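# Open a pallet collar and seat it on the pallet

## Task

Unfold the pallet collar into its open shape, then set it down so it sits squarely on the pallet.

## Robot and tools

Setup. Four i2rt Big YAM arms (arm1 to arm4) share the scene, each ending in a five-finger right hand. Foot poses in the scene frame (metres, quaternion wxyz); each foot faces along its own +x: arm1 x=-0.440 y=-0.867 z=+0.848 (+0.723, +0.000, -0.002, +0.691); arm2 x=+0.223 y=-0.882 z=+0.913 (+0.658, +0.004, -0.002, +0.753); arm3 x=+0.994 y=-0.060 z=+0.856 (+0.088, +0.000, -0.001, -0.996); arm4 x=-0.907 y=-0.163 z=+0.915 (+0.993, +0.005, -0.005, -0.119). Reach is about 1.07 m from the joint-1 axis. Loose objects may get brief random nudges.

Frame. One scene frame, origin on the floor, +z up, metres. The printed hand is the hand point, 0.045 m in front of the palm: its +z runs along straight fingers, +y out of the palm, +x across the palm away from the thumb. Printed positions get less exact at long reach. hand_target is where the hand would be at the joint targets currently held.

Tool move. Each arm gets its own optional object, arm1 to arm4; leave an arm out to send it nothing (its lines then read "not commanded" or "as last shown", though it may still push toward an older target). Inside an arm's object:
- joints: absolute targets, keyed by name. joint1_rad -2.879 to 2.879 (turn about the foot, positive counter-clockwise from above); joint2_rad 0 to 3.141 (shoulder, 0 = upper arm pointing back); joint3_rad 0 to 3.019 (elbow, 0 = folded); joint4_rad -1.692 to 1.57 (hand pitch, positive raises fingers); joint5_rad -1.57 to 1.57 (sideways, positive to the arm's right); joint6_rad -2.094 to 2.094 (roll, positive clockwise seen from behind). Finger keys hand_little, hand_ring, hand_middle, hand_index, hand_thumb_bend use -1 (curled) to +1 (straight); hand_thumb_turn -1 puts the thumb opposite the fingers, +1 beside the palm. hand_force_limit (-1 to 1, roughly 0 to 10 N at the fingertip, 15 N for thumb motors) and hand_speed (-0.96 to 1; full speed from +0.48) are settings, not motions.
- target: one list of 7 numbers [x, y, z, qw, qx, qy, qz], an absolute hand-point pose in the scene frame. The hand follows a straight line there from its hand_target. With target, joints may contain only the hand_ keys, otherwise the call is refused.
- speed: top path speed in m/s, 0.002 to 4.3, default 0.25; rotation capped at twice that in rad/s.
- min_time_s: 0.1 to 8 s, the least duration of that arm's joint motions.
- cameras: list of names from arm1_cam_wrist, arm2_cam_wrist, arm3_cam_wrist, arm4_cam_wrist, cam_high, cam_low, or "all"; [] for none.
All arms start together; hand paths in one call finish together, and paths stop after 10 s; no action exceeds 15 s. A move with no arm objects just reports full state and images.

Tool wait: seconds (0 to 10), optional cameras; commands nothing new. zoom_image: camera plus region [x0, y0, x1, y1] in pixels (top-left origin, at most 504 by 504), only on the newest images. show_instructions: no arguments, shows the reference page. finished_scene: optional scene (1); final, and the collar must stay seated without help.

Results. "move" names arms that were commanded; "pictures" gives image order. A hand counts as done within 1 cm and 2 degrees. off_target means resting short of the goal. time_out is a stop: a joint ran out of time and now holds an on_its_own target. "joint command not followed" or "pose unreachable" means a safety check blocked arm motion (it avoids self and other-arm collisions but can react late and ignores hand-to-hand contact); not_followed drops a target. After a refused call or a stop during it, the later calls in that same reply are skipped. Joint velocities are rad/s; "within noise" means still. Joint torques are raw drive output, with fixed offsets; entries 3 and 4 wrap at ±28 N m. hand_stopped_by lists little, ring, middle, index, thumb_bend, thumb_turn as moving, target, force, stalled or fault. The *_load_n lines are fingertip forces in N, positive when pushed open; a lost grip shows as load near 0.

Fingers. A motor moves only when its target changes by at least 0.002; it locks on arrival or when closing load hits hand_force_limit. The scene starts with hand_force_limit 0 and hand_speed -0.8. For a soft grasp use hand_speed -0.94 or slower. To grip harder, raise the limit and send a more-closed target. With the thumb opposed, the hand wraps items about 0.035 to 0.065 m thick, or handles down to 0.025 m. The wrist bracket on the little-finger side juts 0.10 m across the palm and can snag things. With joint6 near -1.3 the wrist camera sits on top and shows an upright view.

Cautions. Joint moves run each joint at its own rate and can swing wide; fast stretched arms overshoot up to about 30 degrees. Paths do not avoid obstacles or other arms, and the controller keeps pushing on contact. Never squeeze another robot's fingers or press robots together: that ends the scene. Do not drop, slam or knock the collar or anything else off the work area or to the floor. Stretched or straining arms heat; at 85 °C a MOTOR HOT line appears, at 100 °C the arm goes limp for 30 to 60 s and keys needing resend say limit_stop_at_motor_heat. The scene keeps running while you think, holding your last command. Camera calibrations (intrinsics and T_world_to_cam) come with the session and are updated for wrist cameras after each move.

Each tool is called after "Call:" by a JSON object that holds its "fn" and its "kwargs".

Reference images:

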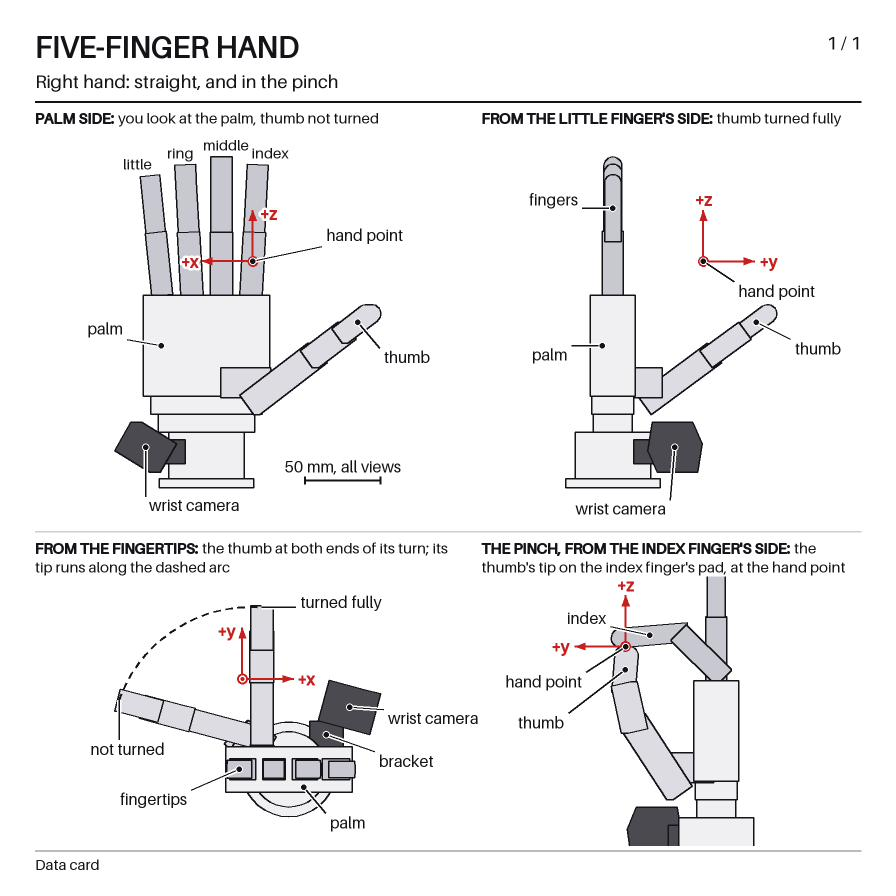

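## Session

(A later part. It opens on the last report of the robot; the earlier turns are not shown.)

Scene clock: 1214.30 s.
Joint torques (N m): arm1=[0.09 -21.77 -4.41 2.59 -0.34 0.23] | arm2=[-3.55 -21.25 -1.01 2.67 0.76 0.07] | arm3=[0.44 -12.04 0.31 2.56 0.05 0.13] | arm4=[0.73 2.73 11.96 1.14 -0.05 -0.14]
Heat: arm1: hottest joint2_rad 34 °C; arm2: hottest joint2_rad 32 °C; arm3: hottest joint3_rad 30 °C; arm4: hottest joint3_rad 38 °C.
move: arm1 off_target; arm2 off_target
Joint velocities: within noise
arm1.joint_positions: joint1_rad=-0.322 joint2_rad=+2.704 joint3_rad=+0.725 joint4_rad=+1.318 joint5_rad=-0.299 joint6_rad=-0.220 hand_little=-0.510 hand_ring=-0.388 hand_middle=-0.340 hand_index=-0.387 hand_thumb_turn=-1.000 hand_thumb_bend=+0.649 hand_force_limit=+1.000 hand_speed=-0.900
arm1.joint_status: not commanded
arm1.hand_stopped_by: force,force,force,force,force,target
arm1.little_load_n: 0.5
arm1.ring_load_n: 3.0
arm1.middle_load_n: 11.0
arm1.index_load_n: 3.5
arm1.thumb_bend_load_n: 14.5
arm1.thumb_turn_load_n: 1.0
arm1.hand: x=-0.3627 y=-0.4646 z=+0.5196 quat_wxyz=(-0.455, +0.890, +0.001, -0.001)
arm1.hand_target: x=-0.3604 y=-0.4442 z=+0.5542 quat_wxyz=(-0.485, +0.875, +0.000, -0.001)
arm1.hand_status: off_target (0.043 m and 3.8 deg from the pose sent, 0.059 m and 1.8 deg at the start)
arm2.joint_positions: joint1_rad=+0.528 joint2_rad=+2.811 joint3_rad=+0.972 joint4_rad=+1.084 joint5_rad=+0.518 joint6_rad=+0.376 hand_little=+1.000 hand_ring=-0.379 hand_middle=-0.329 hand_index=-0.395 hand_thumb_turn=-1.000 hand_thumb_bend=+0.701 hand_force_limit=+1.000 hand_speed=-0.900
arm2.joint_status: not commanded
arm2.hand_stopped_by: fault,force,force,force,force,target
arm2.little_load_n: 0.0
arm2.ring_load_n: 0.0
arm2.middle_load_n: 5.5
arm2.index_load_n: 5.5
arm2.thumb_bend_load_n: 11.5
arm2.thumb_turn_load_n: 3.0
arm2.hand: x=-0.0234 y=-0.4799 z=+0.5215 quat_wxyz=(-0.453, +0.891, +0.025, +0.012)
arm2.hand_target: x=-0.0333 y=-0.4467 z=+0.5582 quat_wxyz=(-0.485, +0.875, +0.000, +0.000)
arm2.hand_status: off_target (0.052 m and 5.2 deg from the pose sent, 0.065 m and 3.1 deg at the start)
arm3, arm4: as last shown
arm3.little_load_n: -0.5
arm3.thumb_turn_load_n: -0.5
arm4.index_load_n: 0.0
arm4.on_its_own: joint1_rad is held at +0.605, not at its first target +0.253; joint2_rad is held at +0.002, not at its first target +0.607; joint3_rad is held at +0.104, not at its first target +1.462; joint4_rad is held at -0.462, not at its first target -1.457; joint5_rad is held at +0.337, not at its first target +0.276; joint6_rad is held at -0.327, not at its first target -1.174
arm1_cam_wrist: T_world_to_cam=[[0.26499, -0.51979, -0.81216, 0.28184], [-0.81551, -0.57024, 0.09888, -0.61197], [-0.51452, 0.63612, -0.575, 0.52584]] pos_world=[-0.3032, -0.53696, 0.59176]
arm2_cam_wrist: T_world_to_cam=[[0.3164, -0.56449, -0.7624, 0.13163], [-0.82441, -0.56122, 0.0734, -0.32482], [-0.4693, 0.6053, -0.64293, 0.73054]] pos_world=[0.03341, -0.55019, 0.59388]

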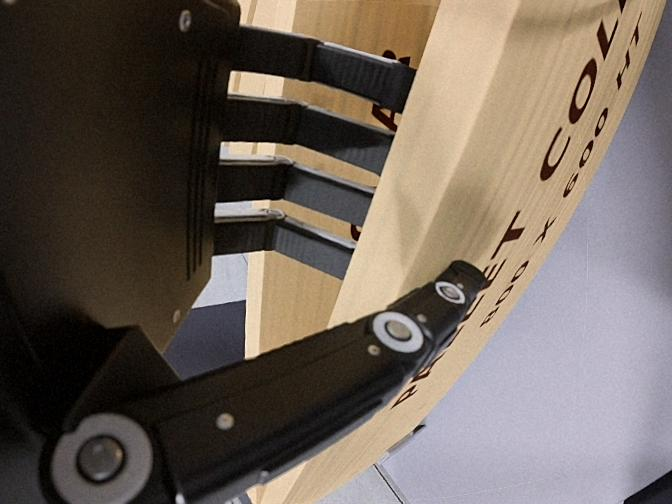

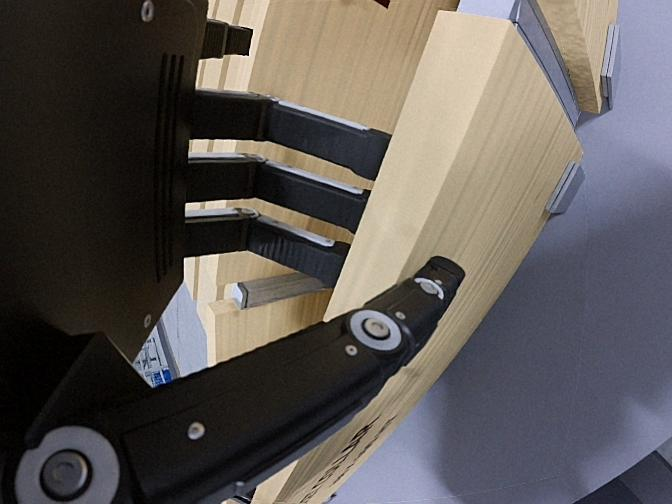

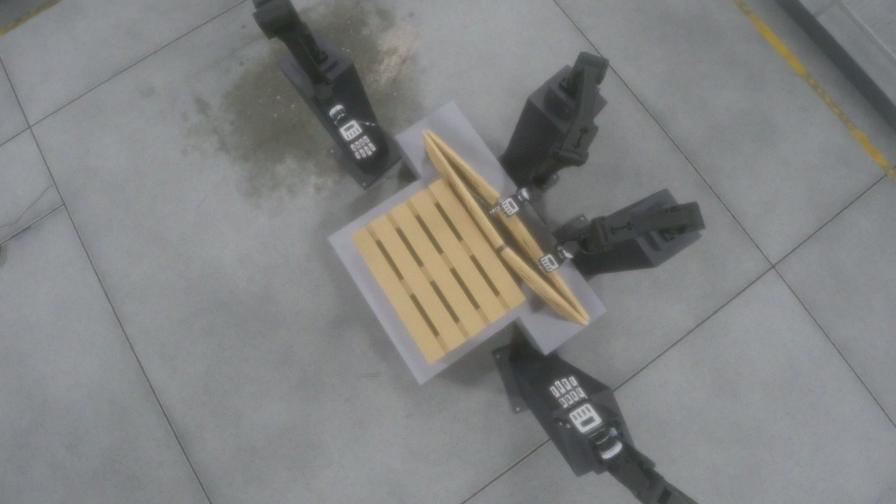

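Call:
{"fn": "move", "kwargs": {"arm2": {"target": [-0.034, -0.470, 0.505, 0.47, -0.8827, 0, 0], "speed": 0.05}, "arm1": {"target": [-0.360, -0.455, 0.505, 0.47, -0.8827, 0, 0], "speed": 0.05}}}

Call:
{"fn": "move", "kwargs": {"arm2": {"joints": {"hand_ring": 0.25, "hand_middle": 0.25, "hand_index": 0.25, "hand_thumb_bend": 1.0, "hand_speed": 0.0, "hand_force_limit": 0.2}}, "arm1": {"joints": {"hand_little": 0.25, "hand_ring": 0.25, "hand_middle": 0.25, "hand_index": 0.25, "hand_thumb_bend": 1.0, "hand_speed": 0.0, "hand_force_limit": 0.2}}}}

Call:
{"fn": "move", "kwargs": {"arm2": {"target": [-0.034, -0.480, 0.62, 0.5, -0.866, 0, 0], "speed": 0.15}, "arm1": {"target": [-0.360, -0.470, 0.62, 0.5, -0.866, 0, 0], "speed": 0.15}, "cameras": ["arm1_cam_wrist", "arm2_cam_wrist", "cam_high", "cam_low", "arm3_cam_wrist"]}}

Call:
{"fn": "zoom_image", "kwargs": {"camera": "cam_high", "region": [400, 110, 620, 350]}}

Scene clock: 1256.53 s.
Joint torques (N m): arm1=[-0.38 -12.22 -0.02 1.63 0.07 0.02] | arm2=[-1.38 -12.04 2.14 2.17 -0.24 0.39] | arm3=[0.21 -12.28 0.51 2.47 0.06 0.16] | arm4=[0.56 2.73 12 1.2 -0.09 -0.14]
Heat: arm1: hottest joint2_rad 33 °C; arm2: hottest joint2_rad 33 °C; arm3: hottest joint3_rad 30 °C; arm4: hottest joint3_rad 39 °C.
move: arm1 off_target; arm2 off_target
Joint velocities: within noise
arm1.joint_positions: joint1_rad=-0.322 joint2_rad=+2.730 joint3_rad=+0.755 joint4_rad=+1.352 joint5_rad=-0.309 joint6_rad=-0.216 hand_little=-0.510 hand_ring=-0.388 hand_middle=-0.340 hand_index=-0.387 hand_thumb_turn=-1.000 hand_thumb_bend=+0.649 hand_force_limit=+1.000 hand_speed=-0.900
arm1.joint_status: not commanded
arm1.hand_stopped_by: force,force,force,force,force,target
arm1.little_load_n: 2.5
arm1.ring_load_n: 2.5
arm1.middle_load_n: 8.5
arm1.index_load_n: 4.5
arm1.thumb_bend_load_n: 17.5
arm1.thumb_turn_load_n: 1.0
arm1.hand: x=-0.3604 y=-0.4535 z=+0.5161 quat_wxyz=(-0.472, +0.882, +0.004, +0.000)
arm1.hand_target: x=-0.3602 y=-0.4552 z=+0.5054 quat_wxyz=(-0.470, +0.883, +0.000, +0.000)
arm1.hand_status: off_target (0.011 m and 0.5 deg from the pose sent, 0.018 m and 1.9 deg at the start)
arm2.joint_positions: joint1_rad=+0.530 joint2_rad=+2.836 joint3_rad=+1.010 joint4_rad=+1.106 joint5_rad=+0.554 joint6_rad=+0.390 hand_little=+1.000 hand_ring=-0.378 hand_middle=-0.329 hand_index=-0.395 hand_thumb_turn=-1.000 hand_thumb_bend=+0.702 hand_force_limit=+1.000 hand_speed=-0.900
arm2.joint_status: not commanded
arm2.hand_stopped_by: fault,force,force,force,force,target
arm2.little_load_n: 0.0
arm2.ring_load_n: 5.5
arm2.middle_load_n: 7.5
arm2.index_load_n: 4.5
arm2.thumb_bend_load_n: 15.5
arm2.thumb_turn_load_n: 0.0
arm2.hand: x=-0.0269 y=-0.4666 z=+0.5184 quat_wxyz=(-0.472, +0.882, +0.007, +0.014)
arm2.hand_target: x=-0.0335 y=-0.4704 z=+0.5056 quat_wxyz=(-0.470, +0.883, +0.000, +0.000)
arm2.hand_status: off_target (0.016 m and 1.8 deg from the pose sent, 0.022 m and 3.8 deg at the start)
arm3, arm4: as last shown
arm3.little_load_n: 0.0
arm3.thumb_turn_load_n: 0.0
arm4.on_its_own: joint1_rad is held at +0.605, not at its first target +0.253; joint2_rad is held at +0.002, not at its first target +0.607; joint3_rad is held at +0.104, not at its first target +1.462; joint4_rad is held at -0.462, not at its first target -1.457; joint5_rad is held at +0.337, not at its first target +0.276; joint6_rad is held at -0.327, not at its first target -1.174
pictures: none

Scene clock: 1257.30 s.
Joint torques (N m): arm1=[-0.56 -13.8 -1.39 1.63 0.05 0.04] | arm2=[-1.61 -15.27 0.21 2.02 0.1 0.19] | arm3=[0.21 -12.1 0.55 2.61 -0.03 0.13] | arm4=[0.73 2.43 11.96 1.14 -0.07 -0.15]
Heat: arm1: hottest joint2_rad 33 °C; arm2: hottest joint2_rad 33 °C; arm3: hottest joint3_rad 30 °C; arm4: hottest joint3_rad 39 °C.
move: arm1 done; arm2 done
Joint velocities: within noise
arm1.joint_positions: joint1_rad=-0.322 joint2_rad=+2.754 joint3_rad=+0.774 joint4_rad=+1.352 joint5_rad=-0.307 joint6_rad=-0.216 hand_little=+0.250 hand_ring=+0.250 hand_middle=+0.250 hand_index=+0.250 hand_thumb_turn=-1.000 hand_thumb_bend=+1.000 hand_force_limit=+0.200 hand_speed=+0.000
arm1.joint_status: all done
arm1.hand_stopped_by: target,target,target,target,target,target
arm1.little_load_n: 0.0
arm1.ring_load_n: 0.0
arm1.middle_load_n: 0.0
arm1.index_load_n: 0.0
arm1.thumb_bend_load_n: 0.0
arm1.thumb_turn_load_n: 0.0
arm1.hand: x=-0.3604 y=-0.4542 z=+0.5070 quat_wxyz=(-0.470, +0.883, +0.003, -0.001)
arm1.hand_target: x=-0.3601 y=-0.4552 z=+0.5054 quat_wxyz=(-0.470, +0.883, +0.000, +0.000)
arm1.hand_status: not commanded
arm2.joint_positions: joint1_rad=+0.534 joint2_rad=+2.868 joint3_rad=+1.034 joint4_rad=+1.106 joint5_rad=+0.545 joint6_rad=+0.408 hand_little=+1.000 hand_ring=+0.250 hand_middle=+0.250 hand_index=+0.250 hand_thumb_turn=-1.000 hand_thumb_bend=+1.000 hand_force_limit=+0.200 hand_speed=+0.000
arm2.joint_status: all done
arm2.hand_stopped_by: fault,target,target,target,target,target
arm2.little_load_n: 0.0
arm2.ring_load_n: 0.0
arm2.middle_load_n: 0.0
arm2.index_load_n: 0.0
arm2.thumb_bend_load_n: 0.0
arm2.thumb_turn_load_n: 0.0
arm2.hand: x=-0.0292 y=-0.4705 z=+0.5056 quat_wxyz=(-0.468, +0.884, +0.004, +0.007)
arm2.hand_target: x=-0.0335 y=-0.4705 z=+0.5056 quat_wxyz=(-0.470, +0.883, +0.000, +0.000)
arm2.hand_status: not commanded
arm3, arm4: as last shown
arm3.thumb_turn_load_n: -0.5
arm4.thumb_bend_load_n: -0.5
arm4.on_its_own: joint1_rad is held at +0.605, not at its first target +0.253; joint2_rad is held at +0.002, not at its first target +0.607; joint3_rad is held at +0.104, not at its first target +1.462; joint4_rad is held at -0.462, not at its first target -1.457; joint5_rad is held at +0.337, not at its first target +0.276; joint6_rad is held at -0.327, not at its first target -1.174
pictures: none

Scene clock: 1258.87 s.
Joint torques (N m): arm1=[-1.03 -15.56 -2.48 1.42 -0.26 0.05] | arm2=[-1.32 -15.74 -0.7 2.5 0.31 0.04] | arm3=[-0.44 -12.4 0.35 2.56 0 0.14] | arm4=[0.73 2.55 12.07 1.16 -0.05 -0.12]
Heat: arm1: hottest joint2_rad 33 °C; arm2: hottest joint2_rad 33 °C; arm3: hottest joint3_rad 30 °C; arm4: hottest joint3_rad 39 °C.
move: arm1 off_target; arm2 done
Joint velocities: within noise
arm1.joint_positions: joint1_rad=-0.348 joint2_rad=+2.488 joint3_rad=+0.529 joint4_rad=+1.382 joint5_rad=-0.342 joint6_rad=-0.216 hand_little=+0.250 hand_ring=+0.250 hand_middle=+0.250 hand_index=+0.250 hand_thumb_turn=-1.000 hand_thumb_bend=+1.000 hand_force_limit=+0.200 hand_speed=+0.000
arm1.joint_status: not commanded
arm1.hand_stopped_by: target,target,target,target,target,target
arm1.little_load_n: 0.0
arm1.ring_load_n: 0.0
arm1.middle_load_n: 0.0
arm1.index_load_n: 0.0
arm1.thumb_bend_load_n: 0.0
arm1.thumb_turn_load_n: 0.0
arm1.hand: x=-0.3630 y=-0.4720 z=+0.6100 quat_wxyz=(-0.494, +0.870, +0.005, -0.001)
arm1.hand_target: x=-0.3600 y=-0.4700 z=+0.6197 quat_wxyz=(-0.500, +0.866, +0.000, +0.000)
arm1.hand_status: off_target (0.011 m and 1.0 deg from the pose sent, 0.114 m and 4.0 deg at the start)
arm2.joint_positions: joint1_rad=+0.569 joint2_rad=+2.607 joint3_rad=+0.788 joint4_rad=+1.138 joint5_rad=+0.596 joint6_rad=+0.408 hand_little=+1.000 hand_ring=+0.250 hand_middle=+0.250 hand_index=+0.250 hand_thumb_turn=-1.000 hand_thumb_bend=+1.000 hand_force_limit=+0.200 hand_speed=+0.000
arm2.joint_status: not commanded
arm2.hand_stopped_by: fault,target,target,target,target,target
arm2.little_load_n: 0.0
arm2.ring_load_n: 0.0
arm2.middle_load_n: 0.0
arm2.index_load_n: 0.0
arm2.thumb_bend_load_n: 0.0
arm2.thumb_turn_load_n: 0.0
arm2.hand: x=-0.0292 y=-0.4812 z=+0.6117 quat_wxyz=(-0.493, +0.870, +0.001, +0.006)
arm2.hand_target: x=-0.0340 y=-0.4801 z=+0.6199 quat_wxyz=(-0.500, +0.866, +0.000, +0.000)
arm2.hand_status: done (0.010 m and 1.2 deg from the pose sent, 0.115 m and 4.3 deg at the start)
arm3, arm4: as last shown
arm3.little_load_n: -0.5
arm3.ring_load_n: -0.5
arm4.thumb_bend_load_n: 0.0
arm4.on_its_own: joint1_rad is held at +0.605, not at its first target +0.253; joint2_rad is held at +0.002, not at its first target +0.607; joint3_rad is held at +0.104, not at its first target +1.462; joint4_rad is held at -0.462, not at its first target -1.457; joint5_rad is held at +0.337, not at its first target +0.276; joint6_rad is held at -0.327, not at its first target -1.174
pictures: arm1_cam_wrist, arm2_cam_wrist, arm3_cam_wrist, cam_high, cam_low
arm1_cam_wrist: T_world_to_cam=[[0.27192, -0.44555, -0.85296, 0.41398], [-0.81214, -0.58172, 0.04496, -0.59668], [-0.51622, 0.68051, -0.52003, 0.56907]] pos_world=[-0.3034, -0.54991, 0.67586]
arm2_cam_wrist: T_world_to_cam=[[0.271, -0.5041, -0.82003, 0.26451], [-0.84208, -0.53686, 0.05174, -0.31257], [-0.46633, 0.67651, -0.56998, 0.77624]] pos_world=[0.02709, -0.5596, 0.67552]
arm3_cam_wrist: T_world_to_cam=[[0.1979, 0.33958, -0.91952, 0.63379], [0.62096, -0.76927, -0.15044, -0.27054], [-0.75845, -0.54121, -0.36311, 0.79657]] pos_world=[0.64672, 0.00777, 0.83132]

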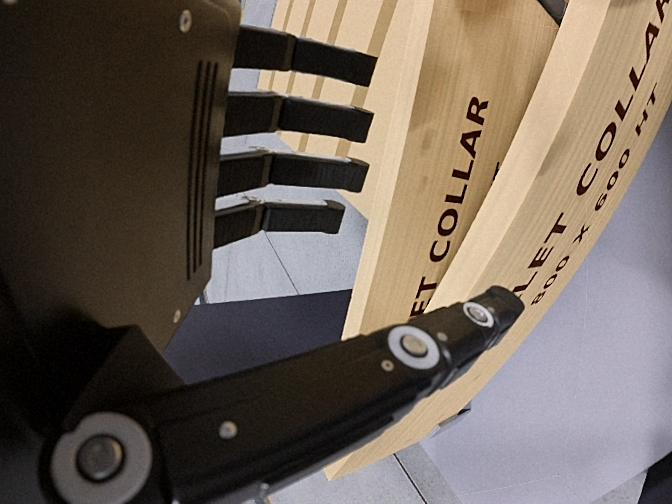

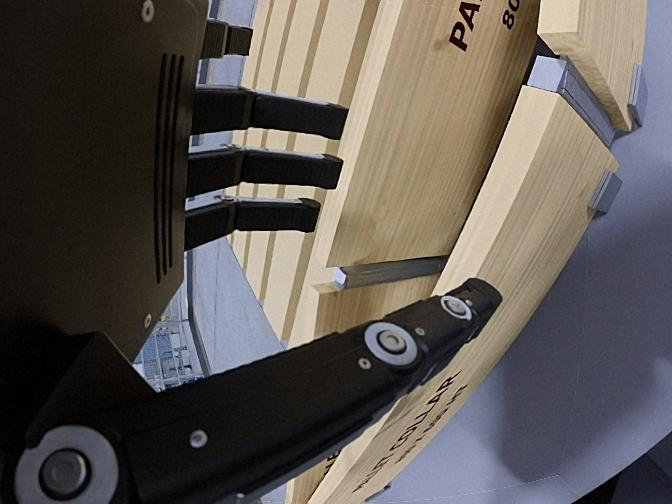

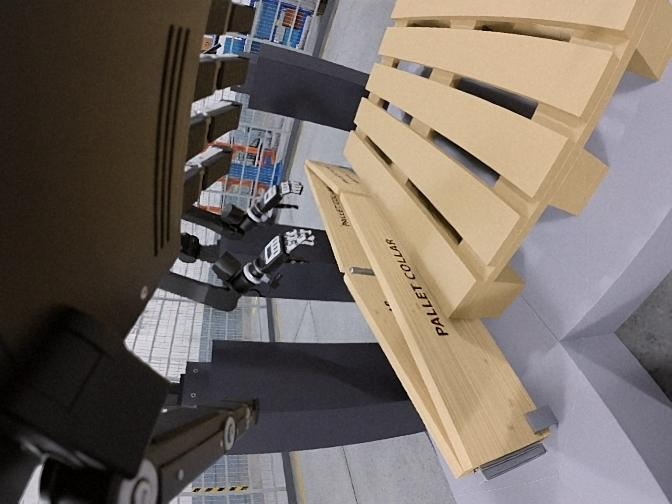

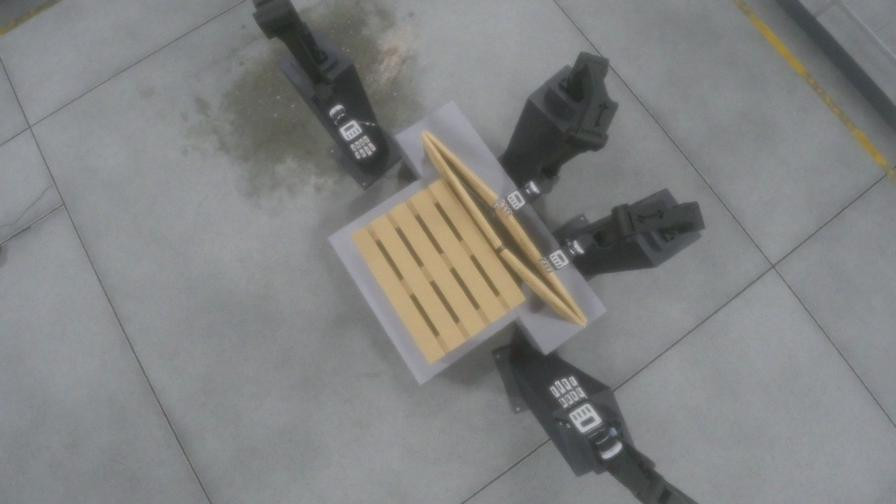

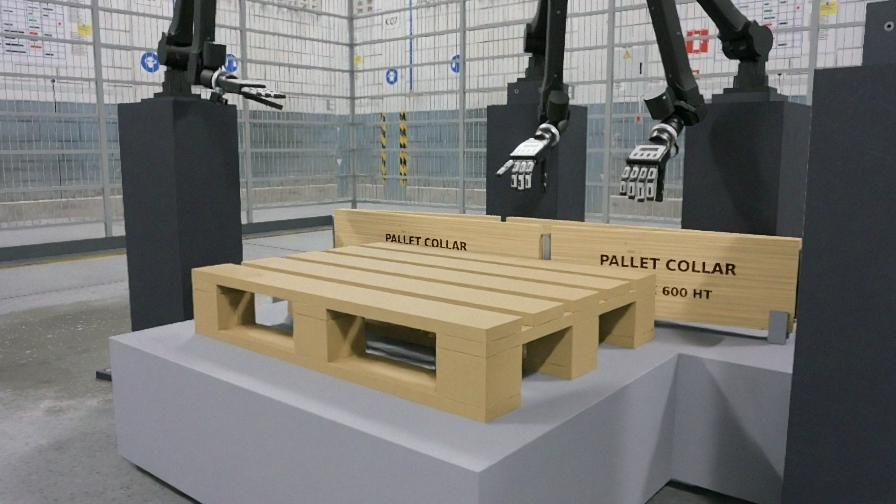

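Scaled by 2.100 from the camera's image (finer frame: 1280x720).

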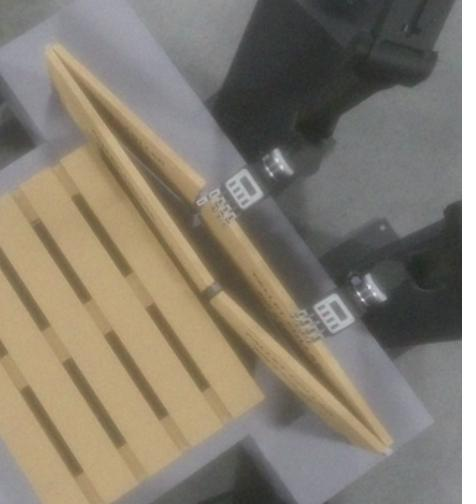

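Call:
{"fn": "zoom_image", "kwargs": {"camera": "arm1_cam_wrist", "region": [360, 60, 612, 312]}}

Call:
{"fn": "zoom_image", "kwargs": {"camera": "arm2_cam_wrist", "region": [360, 60, 612, 312]}}

Scaled by 2.000 from the camera's image (finer frame: 960x720).

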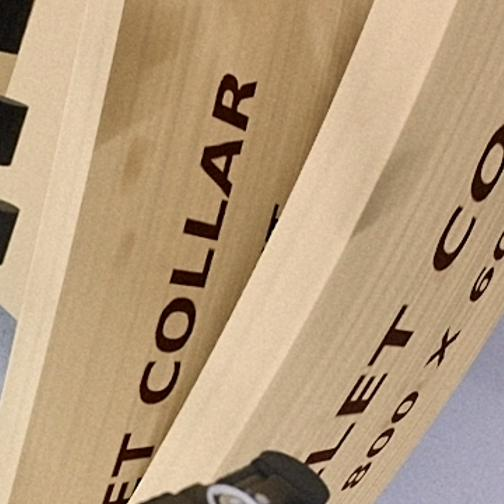

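Scaled by 2.000 from the camera's image (finer frame: 960x720).

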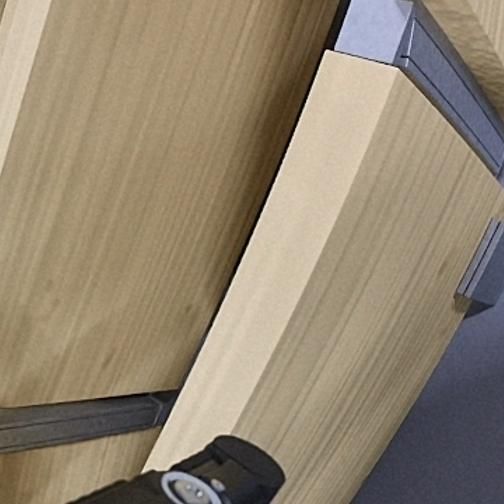

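Call:
{"fn": "move", "kwargs": {"arm2": {"target": [-0.017, -0.482, 0.53, 0.5, -0.866, 0, 0], "speed": 0.12}, "arm1": {"target": [-0.357, -0.474, 0.53, 0.5, -0.866, 0, 0], "speed": 0.12}}}

Call:
{"fn": "move", "kwargs": {"arm2": {"target": [-0.017, -0.482, 0.489, 0.5, -0.866, 0, 0], "speed": 0.08}, "arm1": {"target": [-0.357, -0.474, 0.489, 0.5, -0.866, 0, 0], "speed": 0.08}, "cameras": ["arm1_cam_wrist", "arm2_cam_wrist"]}}

Scene clock: 1409.57 s.
Joint torques (N m): arm1=[-0.91 -13.16 -2.21 2.02 -0.25 -0.04] | arm2=[-2.73 -14.27 -0.09 2.55 0.06 -0.12] | arm3=[-0.38 -11.93 0.57 2.43 0 0.18] | arm4=[0.62 2.84 12.08 1.16 -0.07 -0.13]
Heat: arm1: hottest joint2_rad 32 °C; arm2: hottest joint2_rad 33 °C; arm3: hottest joint3_rad 30 °C; arm4: hottest joint3_rad 39 °C.
move: arm1 done; arm2 done
Joint velocities: within noise
arm1.joint_positions: joint1_rad=-0.363 joint2_rad=+2.759 joint3_rad=+0.695 joint4_rad=+1.487 joint5_rad=-0.355 joint6_rad=-0.216 hand_little=+0.250 hand_ring=+0.250 hand_middle=+0.250 hand_index=+0.250 hand_thumb_turn=-1.000 hand_thumb_bend=+1.000 hand_force_limit=+0.200 hand_speed=+0.000
arm1.joint_status: not commanded
arm1.hand_stopped_by: target,target,target,target,target,target
arm1.little_load_n: 0.0
arm1.ring_load_n: 0.0
arm1.middle_load_n: 0.0
arm1.index_load_n: 0.0
arm1.thumb_bend_load_n: 0.0
arm1.thumb_turn_load_n: 0.0
arm1.hand: x=-0.3601 y=-0.4745 z=+0.5296 quat_wxyz=(-0.495, +0.869, +0.001, -0.003)
arm1.hand_target: x=-0.3571 y=-0.4741 z=+0.5299 quat_wxyz=(-0.500, +0.866, +0.000, +0.000)
arm1.hand_status: done (0.003 m and 0.8 deg from the pose sent, 0.080 m and 1.0 deg at the start)
arm2.joint_positions: joint1_rad=+0.549 joint2_rad=+2.863 joint3_rad=+0.942 joint4_rad=+1.251 joint5_rad=+0.575 joint6_rad=+0.397 hand_little=+1.000 hand_ring=+0.250 hand_middle=+0.250 hand_index=+0.250 hand_thumb_turn=-1.000 hand_thumb_bend=+1.000 hand_force_limit=+0.200 hand_speed=+0.000
arm2.joint_status: not commanded
arm2.hand_stopped_by: fault,target,target,target,target,target
arm2.little_load_n: 0.0
arm2.ring_load_n: 0.0
arm2.middle_load_n: 0.0
arm2.index_load_n: 0.0
arm2.thumb_bend_load_n: 0.0
arm2.thumb_turn_load_n: 0.0
arm2.hand: x=-0.0164 y=-0.4875 z=+0.5284 quat_wxyz=(-0.493, +0.870, +0.000, +0.002)
arm2.hand_target: x=-0.0170 y=-0.4820 z=+0.5300 quat_wxyz=(-0.500, +0.866, +0.000, +0.000)
arm2.hand_status: done (0.006 m and 1.0 deg from the pose sent, 0.083 m and 1.2 deg at the start)
arm3, arm4: as last shown
arm3.little_load_n: 0.0
arm3.ring_load_n: 0.0
arm3.thumb_turn_load_n: 0.0
arm4.on_its_own: joint1_rad is held at +0.605, not at its first target +0.253; joint2_rad is held at +0.002, not at its first target +0.607; joint3_rad is held at +0.104, not at its first target +1.462; joint4_rad is held at -0.462, not at its first target -1.457; joint5_rad is held at +0.337, not at its first target +0.276; joint6_rad is held at -0.327, not at its first target -1.174
pictures: none

Scene clock: 1410.80 s.
Joint torques (N m): arm1=[-1.03 -13.39 -2.22 2.1 -0.2 -0.05] | arm2=[-2.43 -14.21 -0.17 2.69 0.06 -0.11] | arm3=[0.73 -11.22 0.4 2.65 0.02 0.12] | arm4=[0.62 2.73 12.05 1.17 -0.06 -0.15]
Heat: arm1: hottest joint2_rad 32 °C; arm2: hottest joint2_rad 33 °C; arm3: hottest joint3_rad 30 °C; arm4: hottest joint3_rad 39 °C.
move: arm1 done; arm2 done
Joint velocities: within noise
arm1.joint_positions: joint1_rad=-0.363 joint2_rad=+2.875 joint3_rad=+0.793 joint4_rad=+1.506 joint5_rad=-0.355 joint6_rad=-0.216 hand_little=+0.250 hand_ring=+0.250 hand_middle=+0.250 hand_index=+0.250 hand_thumb_turn=-1.000 hand_thumb_bend=+1.000 hand_force_limit=+0.200 hand_speed=+0.000
arm1.joint_status: not commanded
arm1.hand_stopped_by: target,target,target,target,target,target
arm1.little_load_n: 0.0
arm1.ring_load_n: 0.0
arm1.middle_load_n: 0.0
arm1.index_load_n: 0.0
arm1.thumb_bend_load_n: 0.0
arm1.thumb_turn_load_n: 0.0
arm1.hand: x=-0.3597 y=-0.4736 z=+0.4891 quat_wxyz=(-0.495, +0.869, +0.001, -0.002)
arm1.hand_target: x=-0.3571 y=-0.4740 z=+0.4890 quat_wxyz=(-0.500, +0.866, +0.000, +0.000)
arm1.hand_status: done (0.003 m and 0.7 deg from the pose sent, 0.041 m and 0.7 deg at the start)
arm2.joint_positions: joint1_rad=+0.549 joint2_rad=+2.971 joint3_rad=+1.044 joint4_rad=+1.257 joint5_rad=+0.575 joint6_rad=+0.397 hand_little=+1.000 hand_ring=+0.250 hand_middle=+0.250 hand_index=+0.250 hand_thumb_turn=-1.000 hand_thumb_bend=+1.000 hand_force_limit=+0.200 hand_speed=+0.000
arm2.joint_status: not commanded
arm2.hand_stopped_by: fault,target,target,target,target,target
arm2.little_load_n: 0.0
arm2.ring_load_n: 0.0
arm2.middle_load_n: 0.0
arm2.index_load_n: 0.0
arm2.thumb_bend_load_n: 0.0
arm2.thumb_turn_load_n: 0.0
arm2.hand: x=-0.0167 y=-0.4871 z=+0.4877 quat_wxyz=(-0.493, +0.870, +0.000, +0.002)
arm2.hand_target: x=-0.0169 y=-0.4821 z=+0.4890 quat_wxyz=(-0.500, +0.866, +0.000, +0.000)
arm2.hand_status: done (0.005 m and 1.0 deg from the pose sent, 0.040 m and 1.0 deg at the start)
arm3.joint_positions: joint1_rad=-0.339 joint2_rad=+2.074 joint3_rad=+0.321 joint4_rad=+1.544 joint5_rad=-0.189 joint6_rad=-0.058 hand_little=+1.000 hand_ring=+1.000 hand_middle=+1.000 hand_index=+1.000 hand_thumb_turn=+1.000 hand_thumb_bend=+1.000 hand_force_limit=+0.000 hand_speed=-0.800
arm3.joint_status: not commanded
arm3.hand_stopped_by: target,target,target,target,target,target
arm3.little_load_n: 0.0
arm3.ring_load_n: 0.0
arm3.middle_load_n: 0.0
arm3.index_load_n: 0.0
arm3.thumb_bend_load_n: 0.0
arm3.thumb_turn_load_n: 0.0
arm3.hand: x=+0.5539 y=-0.0517 z=+0.7953 quat_wxyz=(+0.443, -0.535, -0.561, +0.450)
arm3.hand_target: x=+0.5496 y=-0.0499 z=+0.8006 quat_wxyz=(+0.448, -0.535, -0.552, +0.456)
arm3.hand_status: not commanded
arm4.joint_positions: joint1_rad=+0.615 joint2_rad=+0.002 joint3_rad=+0.072 joint4_rad=-0.446 joint5_rad=+0.340 joint6_rad=-0.320 hand_little=+1.000 hand_ring=+1.000 hand_middle=+1.000 hand_index=+1.000 hand_thumb_turn=+1.000 hand_thumb_bend=+1.000 hand_force_limit=+0.000 hand_speed=-0.800
arm4.joint_status: not commanded
arm4.hand_stopped_by: target,target,target,target,target,target
arm4.little_load_n: 0.0
arm4.ring_load_n: 0.0
arm4.middle_load_n: 0.0
arm4.index_load_n: 0.0
arm4.thumb_bend_load_n: 0.0
arm4.thumb_turn_load_n: 0.0
arm4.on_its_own: joint1_rad is held at +0.605, not at its first target +0.253; joint2_rad is held at +0.002, not at its first target +0.607; joint3_rad is held at +0.104, not at its first target +1.462; joint4_rad is held at -0.462, not at its first target -1.457; joint5_rad is held at +0.337, not at its first target +0.276; joint6_rad is held at -0.327, not at its first target -1.174
arm4.hand: x=-0.6625 y=-0.1265 z=+0.9856 quat_wxyz=(-0.312, +0.694, -0.432, +0.484)
arm4.hand_target: x=-0.6610 y=-0.1284 z=+1.0015 quat_wxyz=(-0.314, +0.689, -0.432, +0.490)
arm4.hand_status: not commanded
arm1_cam_wrist: T_world_to_cam=[[0.26518, -0.44321, -0.8563, 0.30962], [-0.81394, -0.57899, 0.04762, -0.59013], [-0.51689, 0.68435, -0.51429, 0.50774]] pos_world=[-0.29999, -0.55192, 0.55435]
arm2_cam_wrist: T_world_to_cam=[[0.26473, -0.50344, -0.82247, 0.15788], [-0.84075, -0.53822, 0.05883, -0.30284], [-0.47229, 0.67592, -0.56575, 0.71294]] pos_world=[0.0403, -0.5654, 0.55101]

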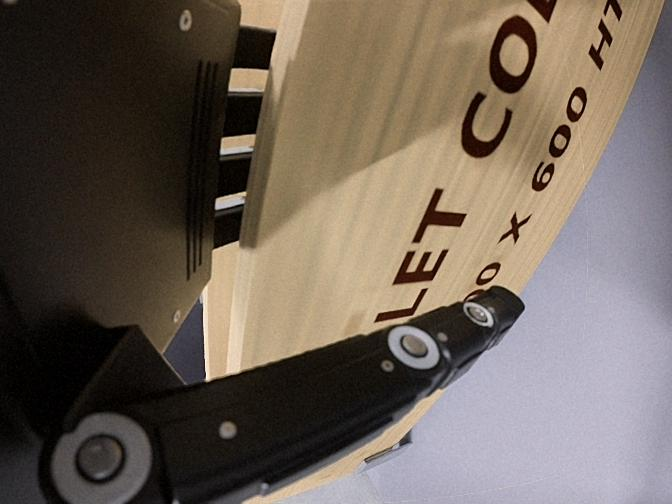

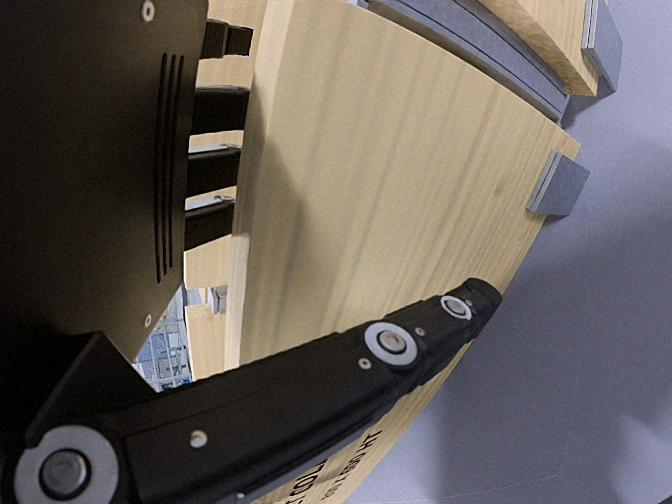

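Call:
{"fn": "move", "kwargs": {"cameras": ["all"]}}

Scene clock: 1431.90 s.
Joint torques (N m): arm1=[-1.08 -13.39 -2.25 2.04 -0.21 -0.05] | arm2=[-2.32 -14.33 -0.08 2.62 0.07 -0.11] | arm3=[-0.21 -12.75 0.21 2.7 0.02 0.11] | arm4=[0.97 2.78 12.03 1.17 -0.06 -0.14]
Heat: arm1: hottest joint2_rad 32 °C; arm2: hottest joint2_rad 33 °C; arm3: hottest joint3_rad 30 °C; arm4: hottest joint3_rad 39 °C.
Joint velocities: within noise
arm1.joint_positions: joint1_rad=-0.363 joint2_rad=+2.875 joint3_rad=+0.793 joint4_rad=+1.506 joint5_rad=-0.355 joint6_rad=-0.216 hand_little=+0.250 hand_ring=+0.250 hand_middle=+0.250 hand_index=+0.250 hand_thumb_turn=-1.000 hand_thumb_bend=+1.000 hand_force_limit=+0.200 hand_speed=+0.000
arm1.joint_status: not commanded
arm1.hand_stopped_by: target,target,target,target,target,target
arm1.little_load_n: 0.0
arm1.ring_load_n: 0.0
arm1.middle_load_n: 0.0
arm1.index_load_n: 0.0
arm1.thumb_bend_load_n: 0.0
arm1.thumb_turn_load_n: 0.0
arm1.hand: x=-0.3597 y=-0.4736 z=+0.4891 quat_wxyz=(-0.495, +0.869, +0.001, -0.002) (m; scene frame)
arm1.hand_target: x=-0.3571 y=-0.4740 z=+0.4890 quat_wxyz=(-0.500, +0.866, +0.000, +0.000) (m; scene frame)
arm1.hand_status: done (0.003 m and 0.7 deg from the pose sent, 0.041 m and 0.7 deg at the start)
arm2.joint_positions: joint1_rad=+0.549 joint2_rad=+2.971 joint3_rad=+1.044 joint4_rad=+1.257 joint5_rad=+0.575 joint6_rad=+0.397 hand_little=+1.000 hand_ring=+0.250 hand_middle=+0.250 hand_index=+0.250 hand_thumb_turn=-1.000 hand_thumb_bend=+1.000 hand_force_limit=+0.200 hand_speed=+0.000
arm2.joint_status: not commanded
arm2.hand_stopped_by: fault,target,target,target,target,target
arm2.little_load_n: 0.0
arm2.ring_load_n: 0.0
arm2.middle_load_n: 0.0
arm2.index_load_n: 0.0
arm2.thumb_bend_load_n: 0.0
arm2.thumb_turn_load_n: 0.0
arm2.hand: x=-0.0167 y=-0.4871 z=+0.4877 quat_wxyz=(-0.493, +0.870, +0.000, +0.002) (m; scene frame)
arm2.hand_target: x=-0.0169 y=-0.4821 z=+0.4890 quat_wxyz=(-0.500, +0.866, +0.000, +0.000) (m; scene frame)
arm2.hand_status: done (0.005 m and 1.0 deg from the pose sent, 0.040 m and 1.0 deg at the start)
arm3.joint_positions: joint1_rad=-0.339 joint2_rad=+2.074 joint3_rad=+0.321 joint4_rad=+1.544 joint5_rad=-0.189 joint6_rad=-0.058 hand_little=+1.000 hand_ring=+1.000 hand_middle=+1.000 hand_index=+1.000 hand_thumb_turn=+1.000 hand_thumb_bend=+1.000 hand_force_limit=+0.000 hand_speed=-0.800
arm3.joint_status: not commanded
arm3.hand_stopped_by: target,target,target,target,target,target
arm3.little_load_n: 0.0
arm3.ring_load_n: 0.0
arm3.middle_load_n: 0.0
arm3.index_load_n: 0.0
arm3.thumb_bend_load_n: 0.0
arm3.thumb_turn_load_n: 0.0
arm3.hand: x=+0.5539 y=-0.0517 z=+0.7953 quat_wxyz=(+0.443, -0.535, -0.561, +0.450) (m; scene frame)
arm3.hand_target: x=+0.5496 y=-0.0499 z=+0.8006 quat_wxyz=(+0.448, -0.535, -0.552, +0.456) (m; scene frame)
arm3.hand_status: not commanded
arm4.joint_positions: joint1_rad=+0.615 joint2_rad=+0.002 joint3_rad=+0.072 joint4_rad=-0.446 joint5_rad=+0.340 joint6_rad=-0.320 hand_little=+1.000 hand_ring=+1.000 hand_middle=+1.000 hand_index=+1.000 hand_thumb_turn=+1.000 hand_thumb_bend=+1.000 hand_force_limit=+0.000 hand_speed=-0.800
arm4.joint_status: not commanded
arm4.hand_stopped_by: target,target,target,target,target,target
arm4.little_load_n: 0.0
arm4.ring_load_n: 0.0
arm4.middle_load_n: 0.0
arm4.index_load_n: 0.0
arm4.thumb_bend_load_n: 0.0
arm4.thumb_turn_load_n: 0.0
arm4.on_its_own: joint1_rad is held at +0.605, not at its first target +0.253; joint2_rad is held at +0.002, not at its first target +0.607; joint3_rad is held at +0.104, not at its first target +1.462; joint4_rad is held at -0.462, not at its first target -1.457; joint5_rad is held at +0.337, not at its first target +0.276; joint6_rad is held at -0.327, not at its first target -1.174
arm4.hand: x=-0.6625 y=-0.1265 z=+0.9856 quat_wxyz=(-0.312, +0.694, -0.432, +0.484) (m; scene frame)
arm4.hand_target: x=-0.6610 y=-0.1284 z=+1.0015 quat_wxyz=(-0.314, +0.689, -0.432, +0.490) (m; scene frame)
arm4.hand_status: not commanded
pictures: arm1_cam_wrist, arm2_cam_wrist, arm3_cam_wrist, arm4_cam_wrist, cam_high, cam_low
camera_calibration:
arm1_cam_wrist: T_world_to_cam=[[0.26518, -0.44321, -0.8563, 0.30962], [-0.81394, -0.57899, 0.04762, -0.59013], [-0.51689, 0.68435, -0.51429, 0.50774]] pos_world=[-0.29999, -0.55192, 0.55435]
arm2_cam_wrist: T_world_to_cam=[[0.26473, -0.50344, -0.82247, 0.15788], [-0.84075, -0.53822, 0.05883, -0.30284], [-0.47229, 0.67592, -0.56575, 0.71294]] pos_world=[0.0403, -0.5654, 0.55101]
arm3_cam_wrist: T_world_to_cam=[[0.1979, 0.33958, -0.91952, 0.63379], [0.62096, -0.76927, -0.15044, -0.27054], [-0.75845, -0.54121, -0.36311, 0.79657]] pos_world=[0.64672, 0.00777, 0.83132]
arm4_cam_wrist: T_world_to_cam=[[-0.24859, -0.67812, -0.69163, 0.42718], [-0.66186, 0.64027, -0.38987, 0.02827], [0.70721, 0.36085, -0.60798, 1.22703]] pos_world=[-0.74287, -0.17119, 1.05249]

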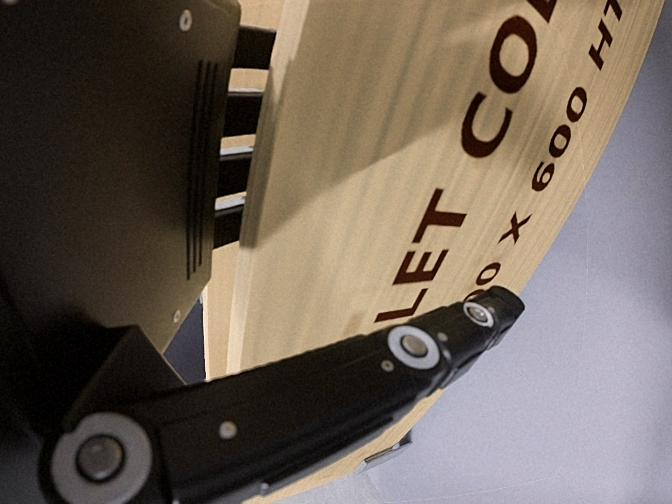

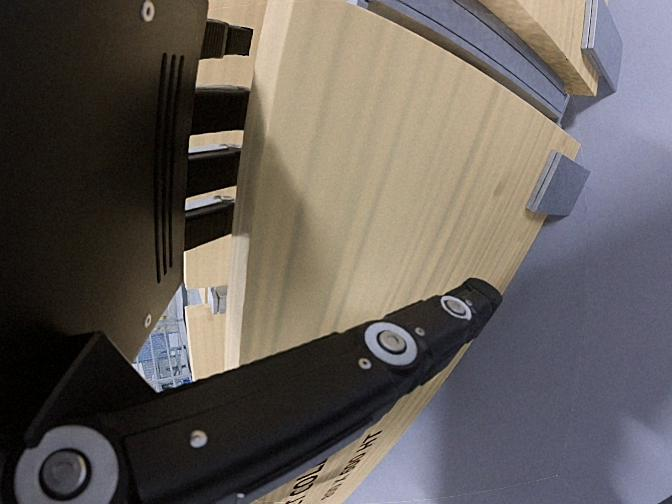

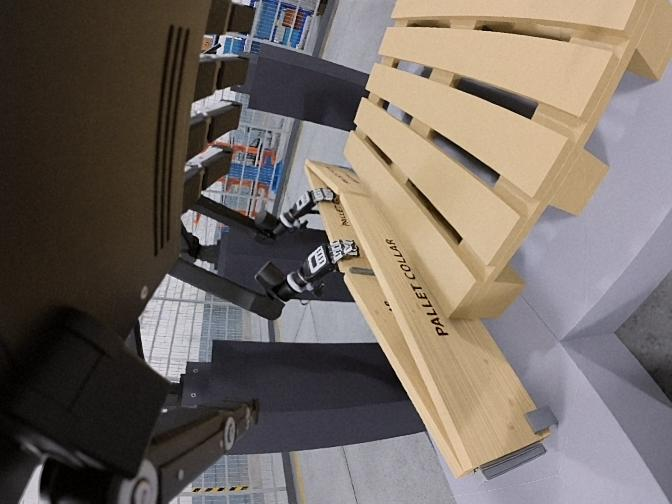

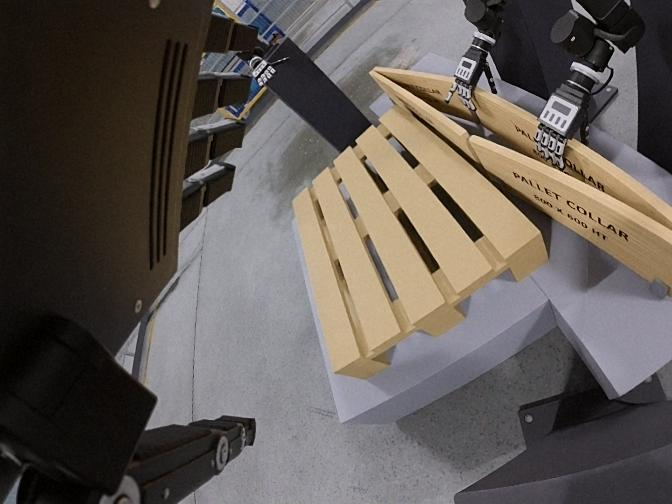

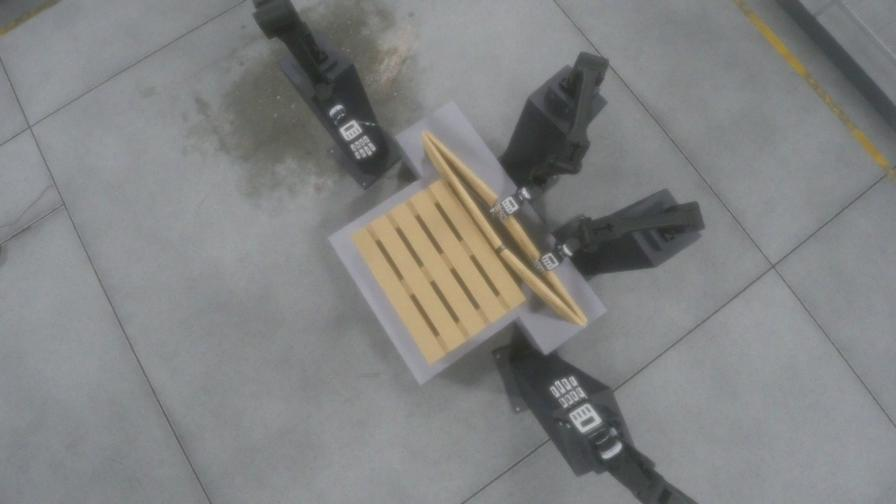

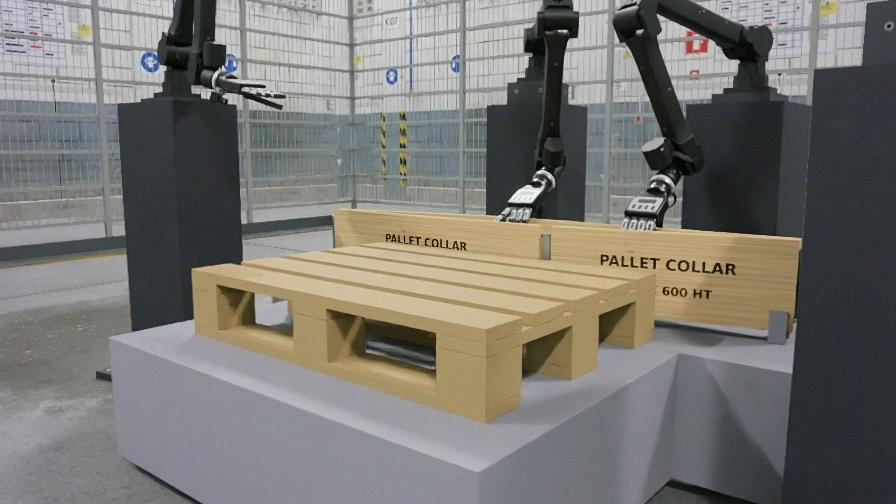

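Call:
{"fn": "move", "kwargs": {"arm1": {"joints": {"hand_little": -0.8, "hand_ring": -0.8, "hand_middle": -0.8, "hand_index": -0.8, "hand_thumb_bend": -0.2, "hand_speed": -0.85, "hand_force_limit": 0.0}}, "arm2": {"joints": {"hand_ring": -0.8, "hand_middle": -0.8, "hand_index": -0.8, "hand_thumb_bend": -0.2, "hand_speed": -0.85, "hand_force_limit": 0.0}}, "cameras": ["arm1_cam_wrist", "arm2_cam_wrist"]}}

Scene clock: 1491.80 s.
Joint torques (N m): arm1=[-0.91 -13.39 -3.22 1.85 -0.13 -0.06] | arm2=[-1.73 -14.27 -0.77 2.51 0.15 -0.07] | arm3=[0.09 -11.16 0.39 2.55 0.04 0.17] | arm4=[0.79 2.61 12.01 1.16 -0.06 -0.14]
Heat: arm1: hottest joint2_rad 32 °C; arm2: hottest joint2_rad 32 °C; arm3: hottest joint3_rad 30 °C; arm4: hottest joint3_rad 39 °C.
move: arm1 off_target; arm2 off_target
Joint velocities: within noise
arm1.joint_positions: joint1_rad=-0.363 joint2_rad=+2.875 joint3_rad=+0.806 joint4_rad=+1.511 joint5_rad=-0.358 joint6_rad=-0.216 hand_little=-0.499 hand_ring=-0.373 hand_middle=-0.304 hand_index=-0.373 hand_thumb_turn=-1.000 hand_thumb_bend=+0.683 hand_force_limit=+0.000 hand_speed=-0.850
arm1.joint_status: hand_little off_target (ended at -0.499, target -0.800); hand_ring off_target (ended at -0.373, target -0.800); hand_middle off_target (ended at -0.304, target -0.800); hand_index off_target (ended at -0.373, target -0.800); hand_thumb_bend off_target (ended at +0.683, target -0.200); the others done
arm1.hand_stopped_by: force,force,force,force,force,target
arm1.little_load_n: 6.0
arm1.ring_load_n: 3.5
arm1.middle_load_n: 1.5
arm1.index_load_n: 5.5
arm1.thumb_bend_load_n: 8.0
arm1.thumb_turn_load_n: 0.5
arm1.hand: x=-0.3571 y=-0.4662 z=+0.4901 quat_wxyz=(-0.503, +0.864, +0.004, +0.000)
arm1.hand_target: x=-0.3570 y=-0.4739 z=+0.4891 quat_wxyz=(-0.500, +0.866, +0.000, +0.000)
arm1.hand_status: not commanded
arm2.joint_positions: joint1_rad=+0.542 joint2_rad=+2.971 joint3_rad=+1.054 joint4_rad=+1.261 joint5_rad=+0.573 joint6_rad=+0.393 hand_little=+1.000 hand_ring=-0.345 hand_middle=-0.301 hand_index=-0.373 hand_thumb_turn=-1.000 hand_thumb_bend=+0.700 hand_force_limit=+0.000 hand_speed=-0.850
arm2.joint_status: hand_ring off_target (ended at -0.345, target -0.800); hand_middle off_target (ended at -0.301, target -0.800); hand_index off_target (ended at -0.373, target -0.800); hand_thumb_bend off_target (ended at +0.700, target -0.200); the others done
arm2.hand_stopped_by: fault,force,force,force,force,target
arm2.little_load_n: 0.0
arm2.ring_load_n: 3.5
arm2.middle_load_n: 4.5
arm2.index_load_n: 5.0
arm2.thumb_bend_load_n: 8.5
arm2.thumb_turn_load_n: 0.5
arm2.hand: x=-0.0178 y=-0.4811 z=+0.4888 quat_wxyz=(-0.497, +0.868, -0.003, +0.000)
arm2.hand_target: x=-0.0169 y=-0.4821 z=+0.4890 quat_wxyz=(-0.500, +0.866, +0.000, +0.000)
arm2.hand_status: not commanded
arm3, arm4: as last shown
arm3.ring_load_n: -0.5
arm3.thumb_turn_load_n: -0.5
arm4.on_its_own: joint1_rad is held at +0.605, not at its first target +0.253; joint2_rad is held at +0.002, not at its first target +0.607; joint3_rad is held at +0.104, not at its first target +1.462; joint4_rad is held at -0.462, not at its first target -1.457; joint5_rad is held at +0.337, not at its first target +0.276; joint6_rad is held at -0.327, not at its first target -1.174
arm1_cam_wrist: T_world_to_cam=[[0.27137, -0.4274, -0.86238, 0.3255], [-0.81284, -0.58158, 0.03246, -0.57723], [-0.51541, 0.69216, -0.50523, 0.50431]] pos_world=[-0.2976, -0.54565, 0.55424]
arm2_cam_wrist: T_world_to_cam=[[0.25838, -0.49634, -0.82879, 0.16847], [-0.84215, -0.53607, 0.05849, -0.29931], [-0.47332, 0.68285, -0.5565, 0.70775]] pos_world=[0.0394, -0.56011, 0.55099]

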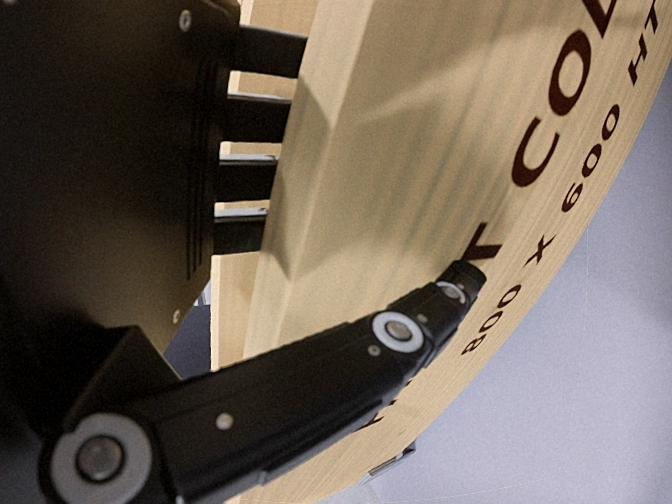

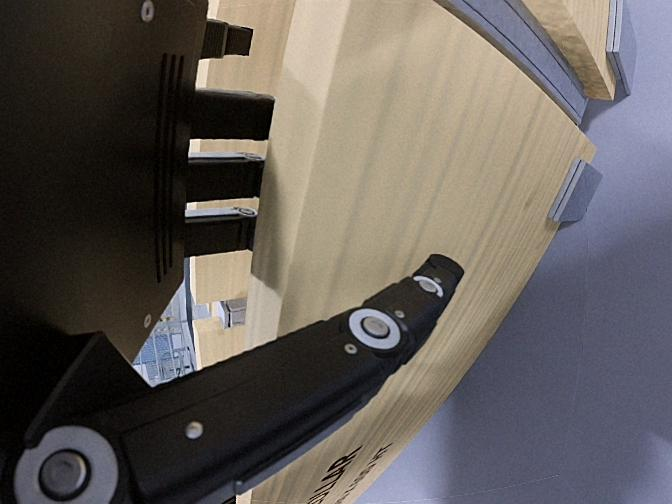

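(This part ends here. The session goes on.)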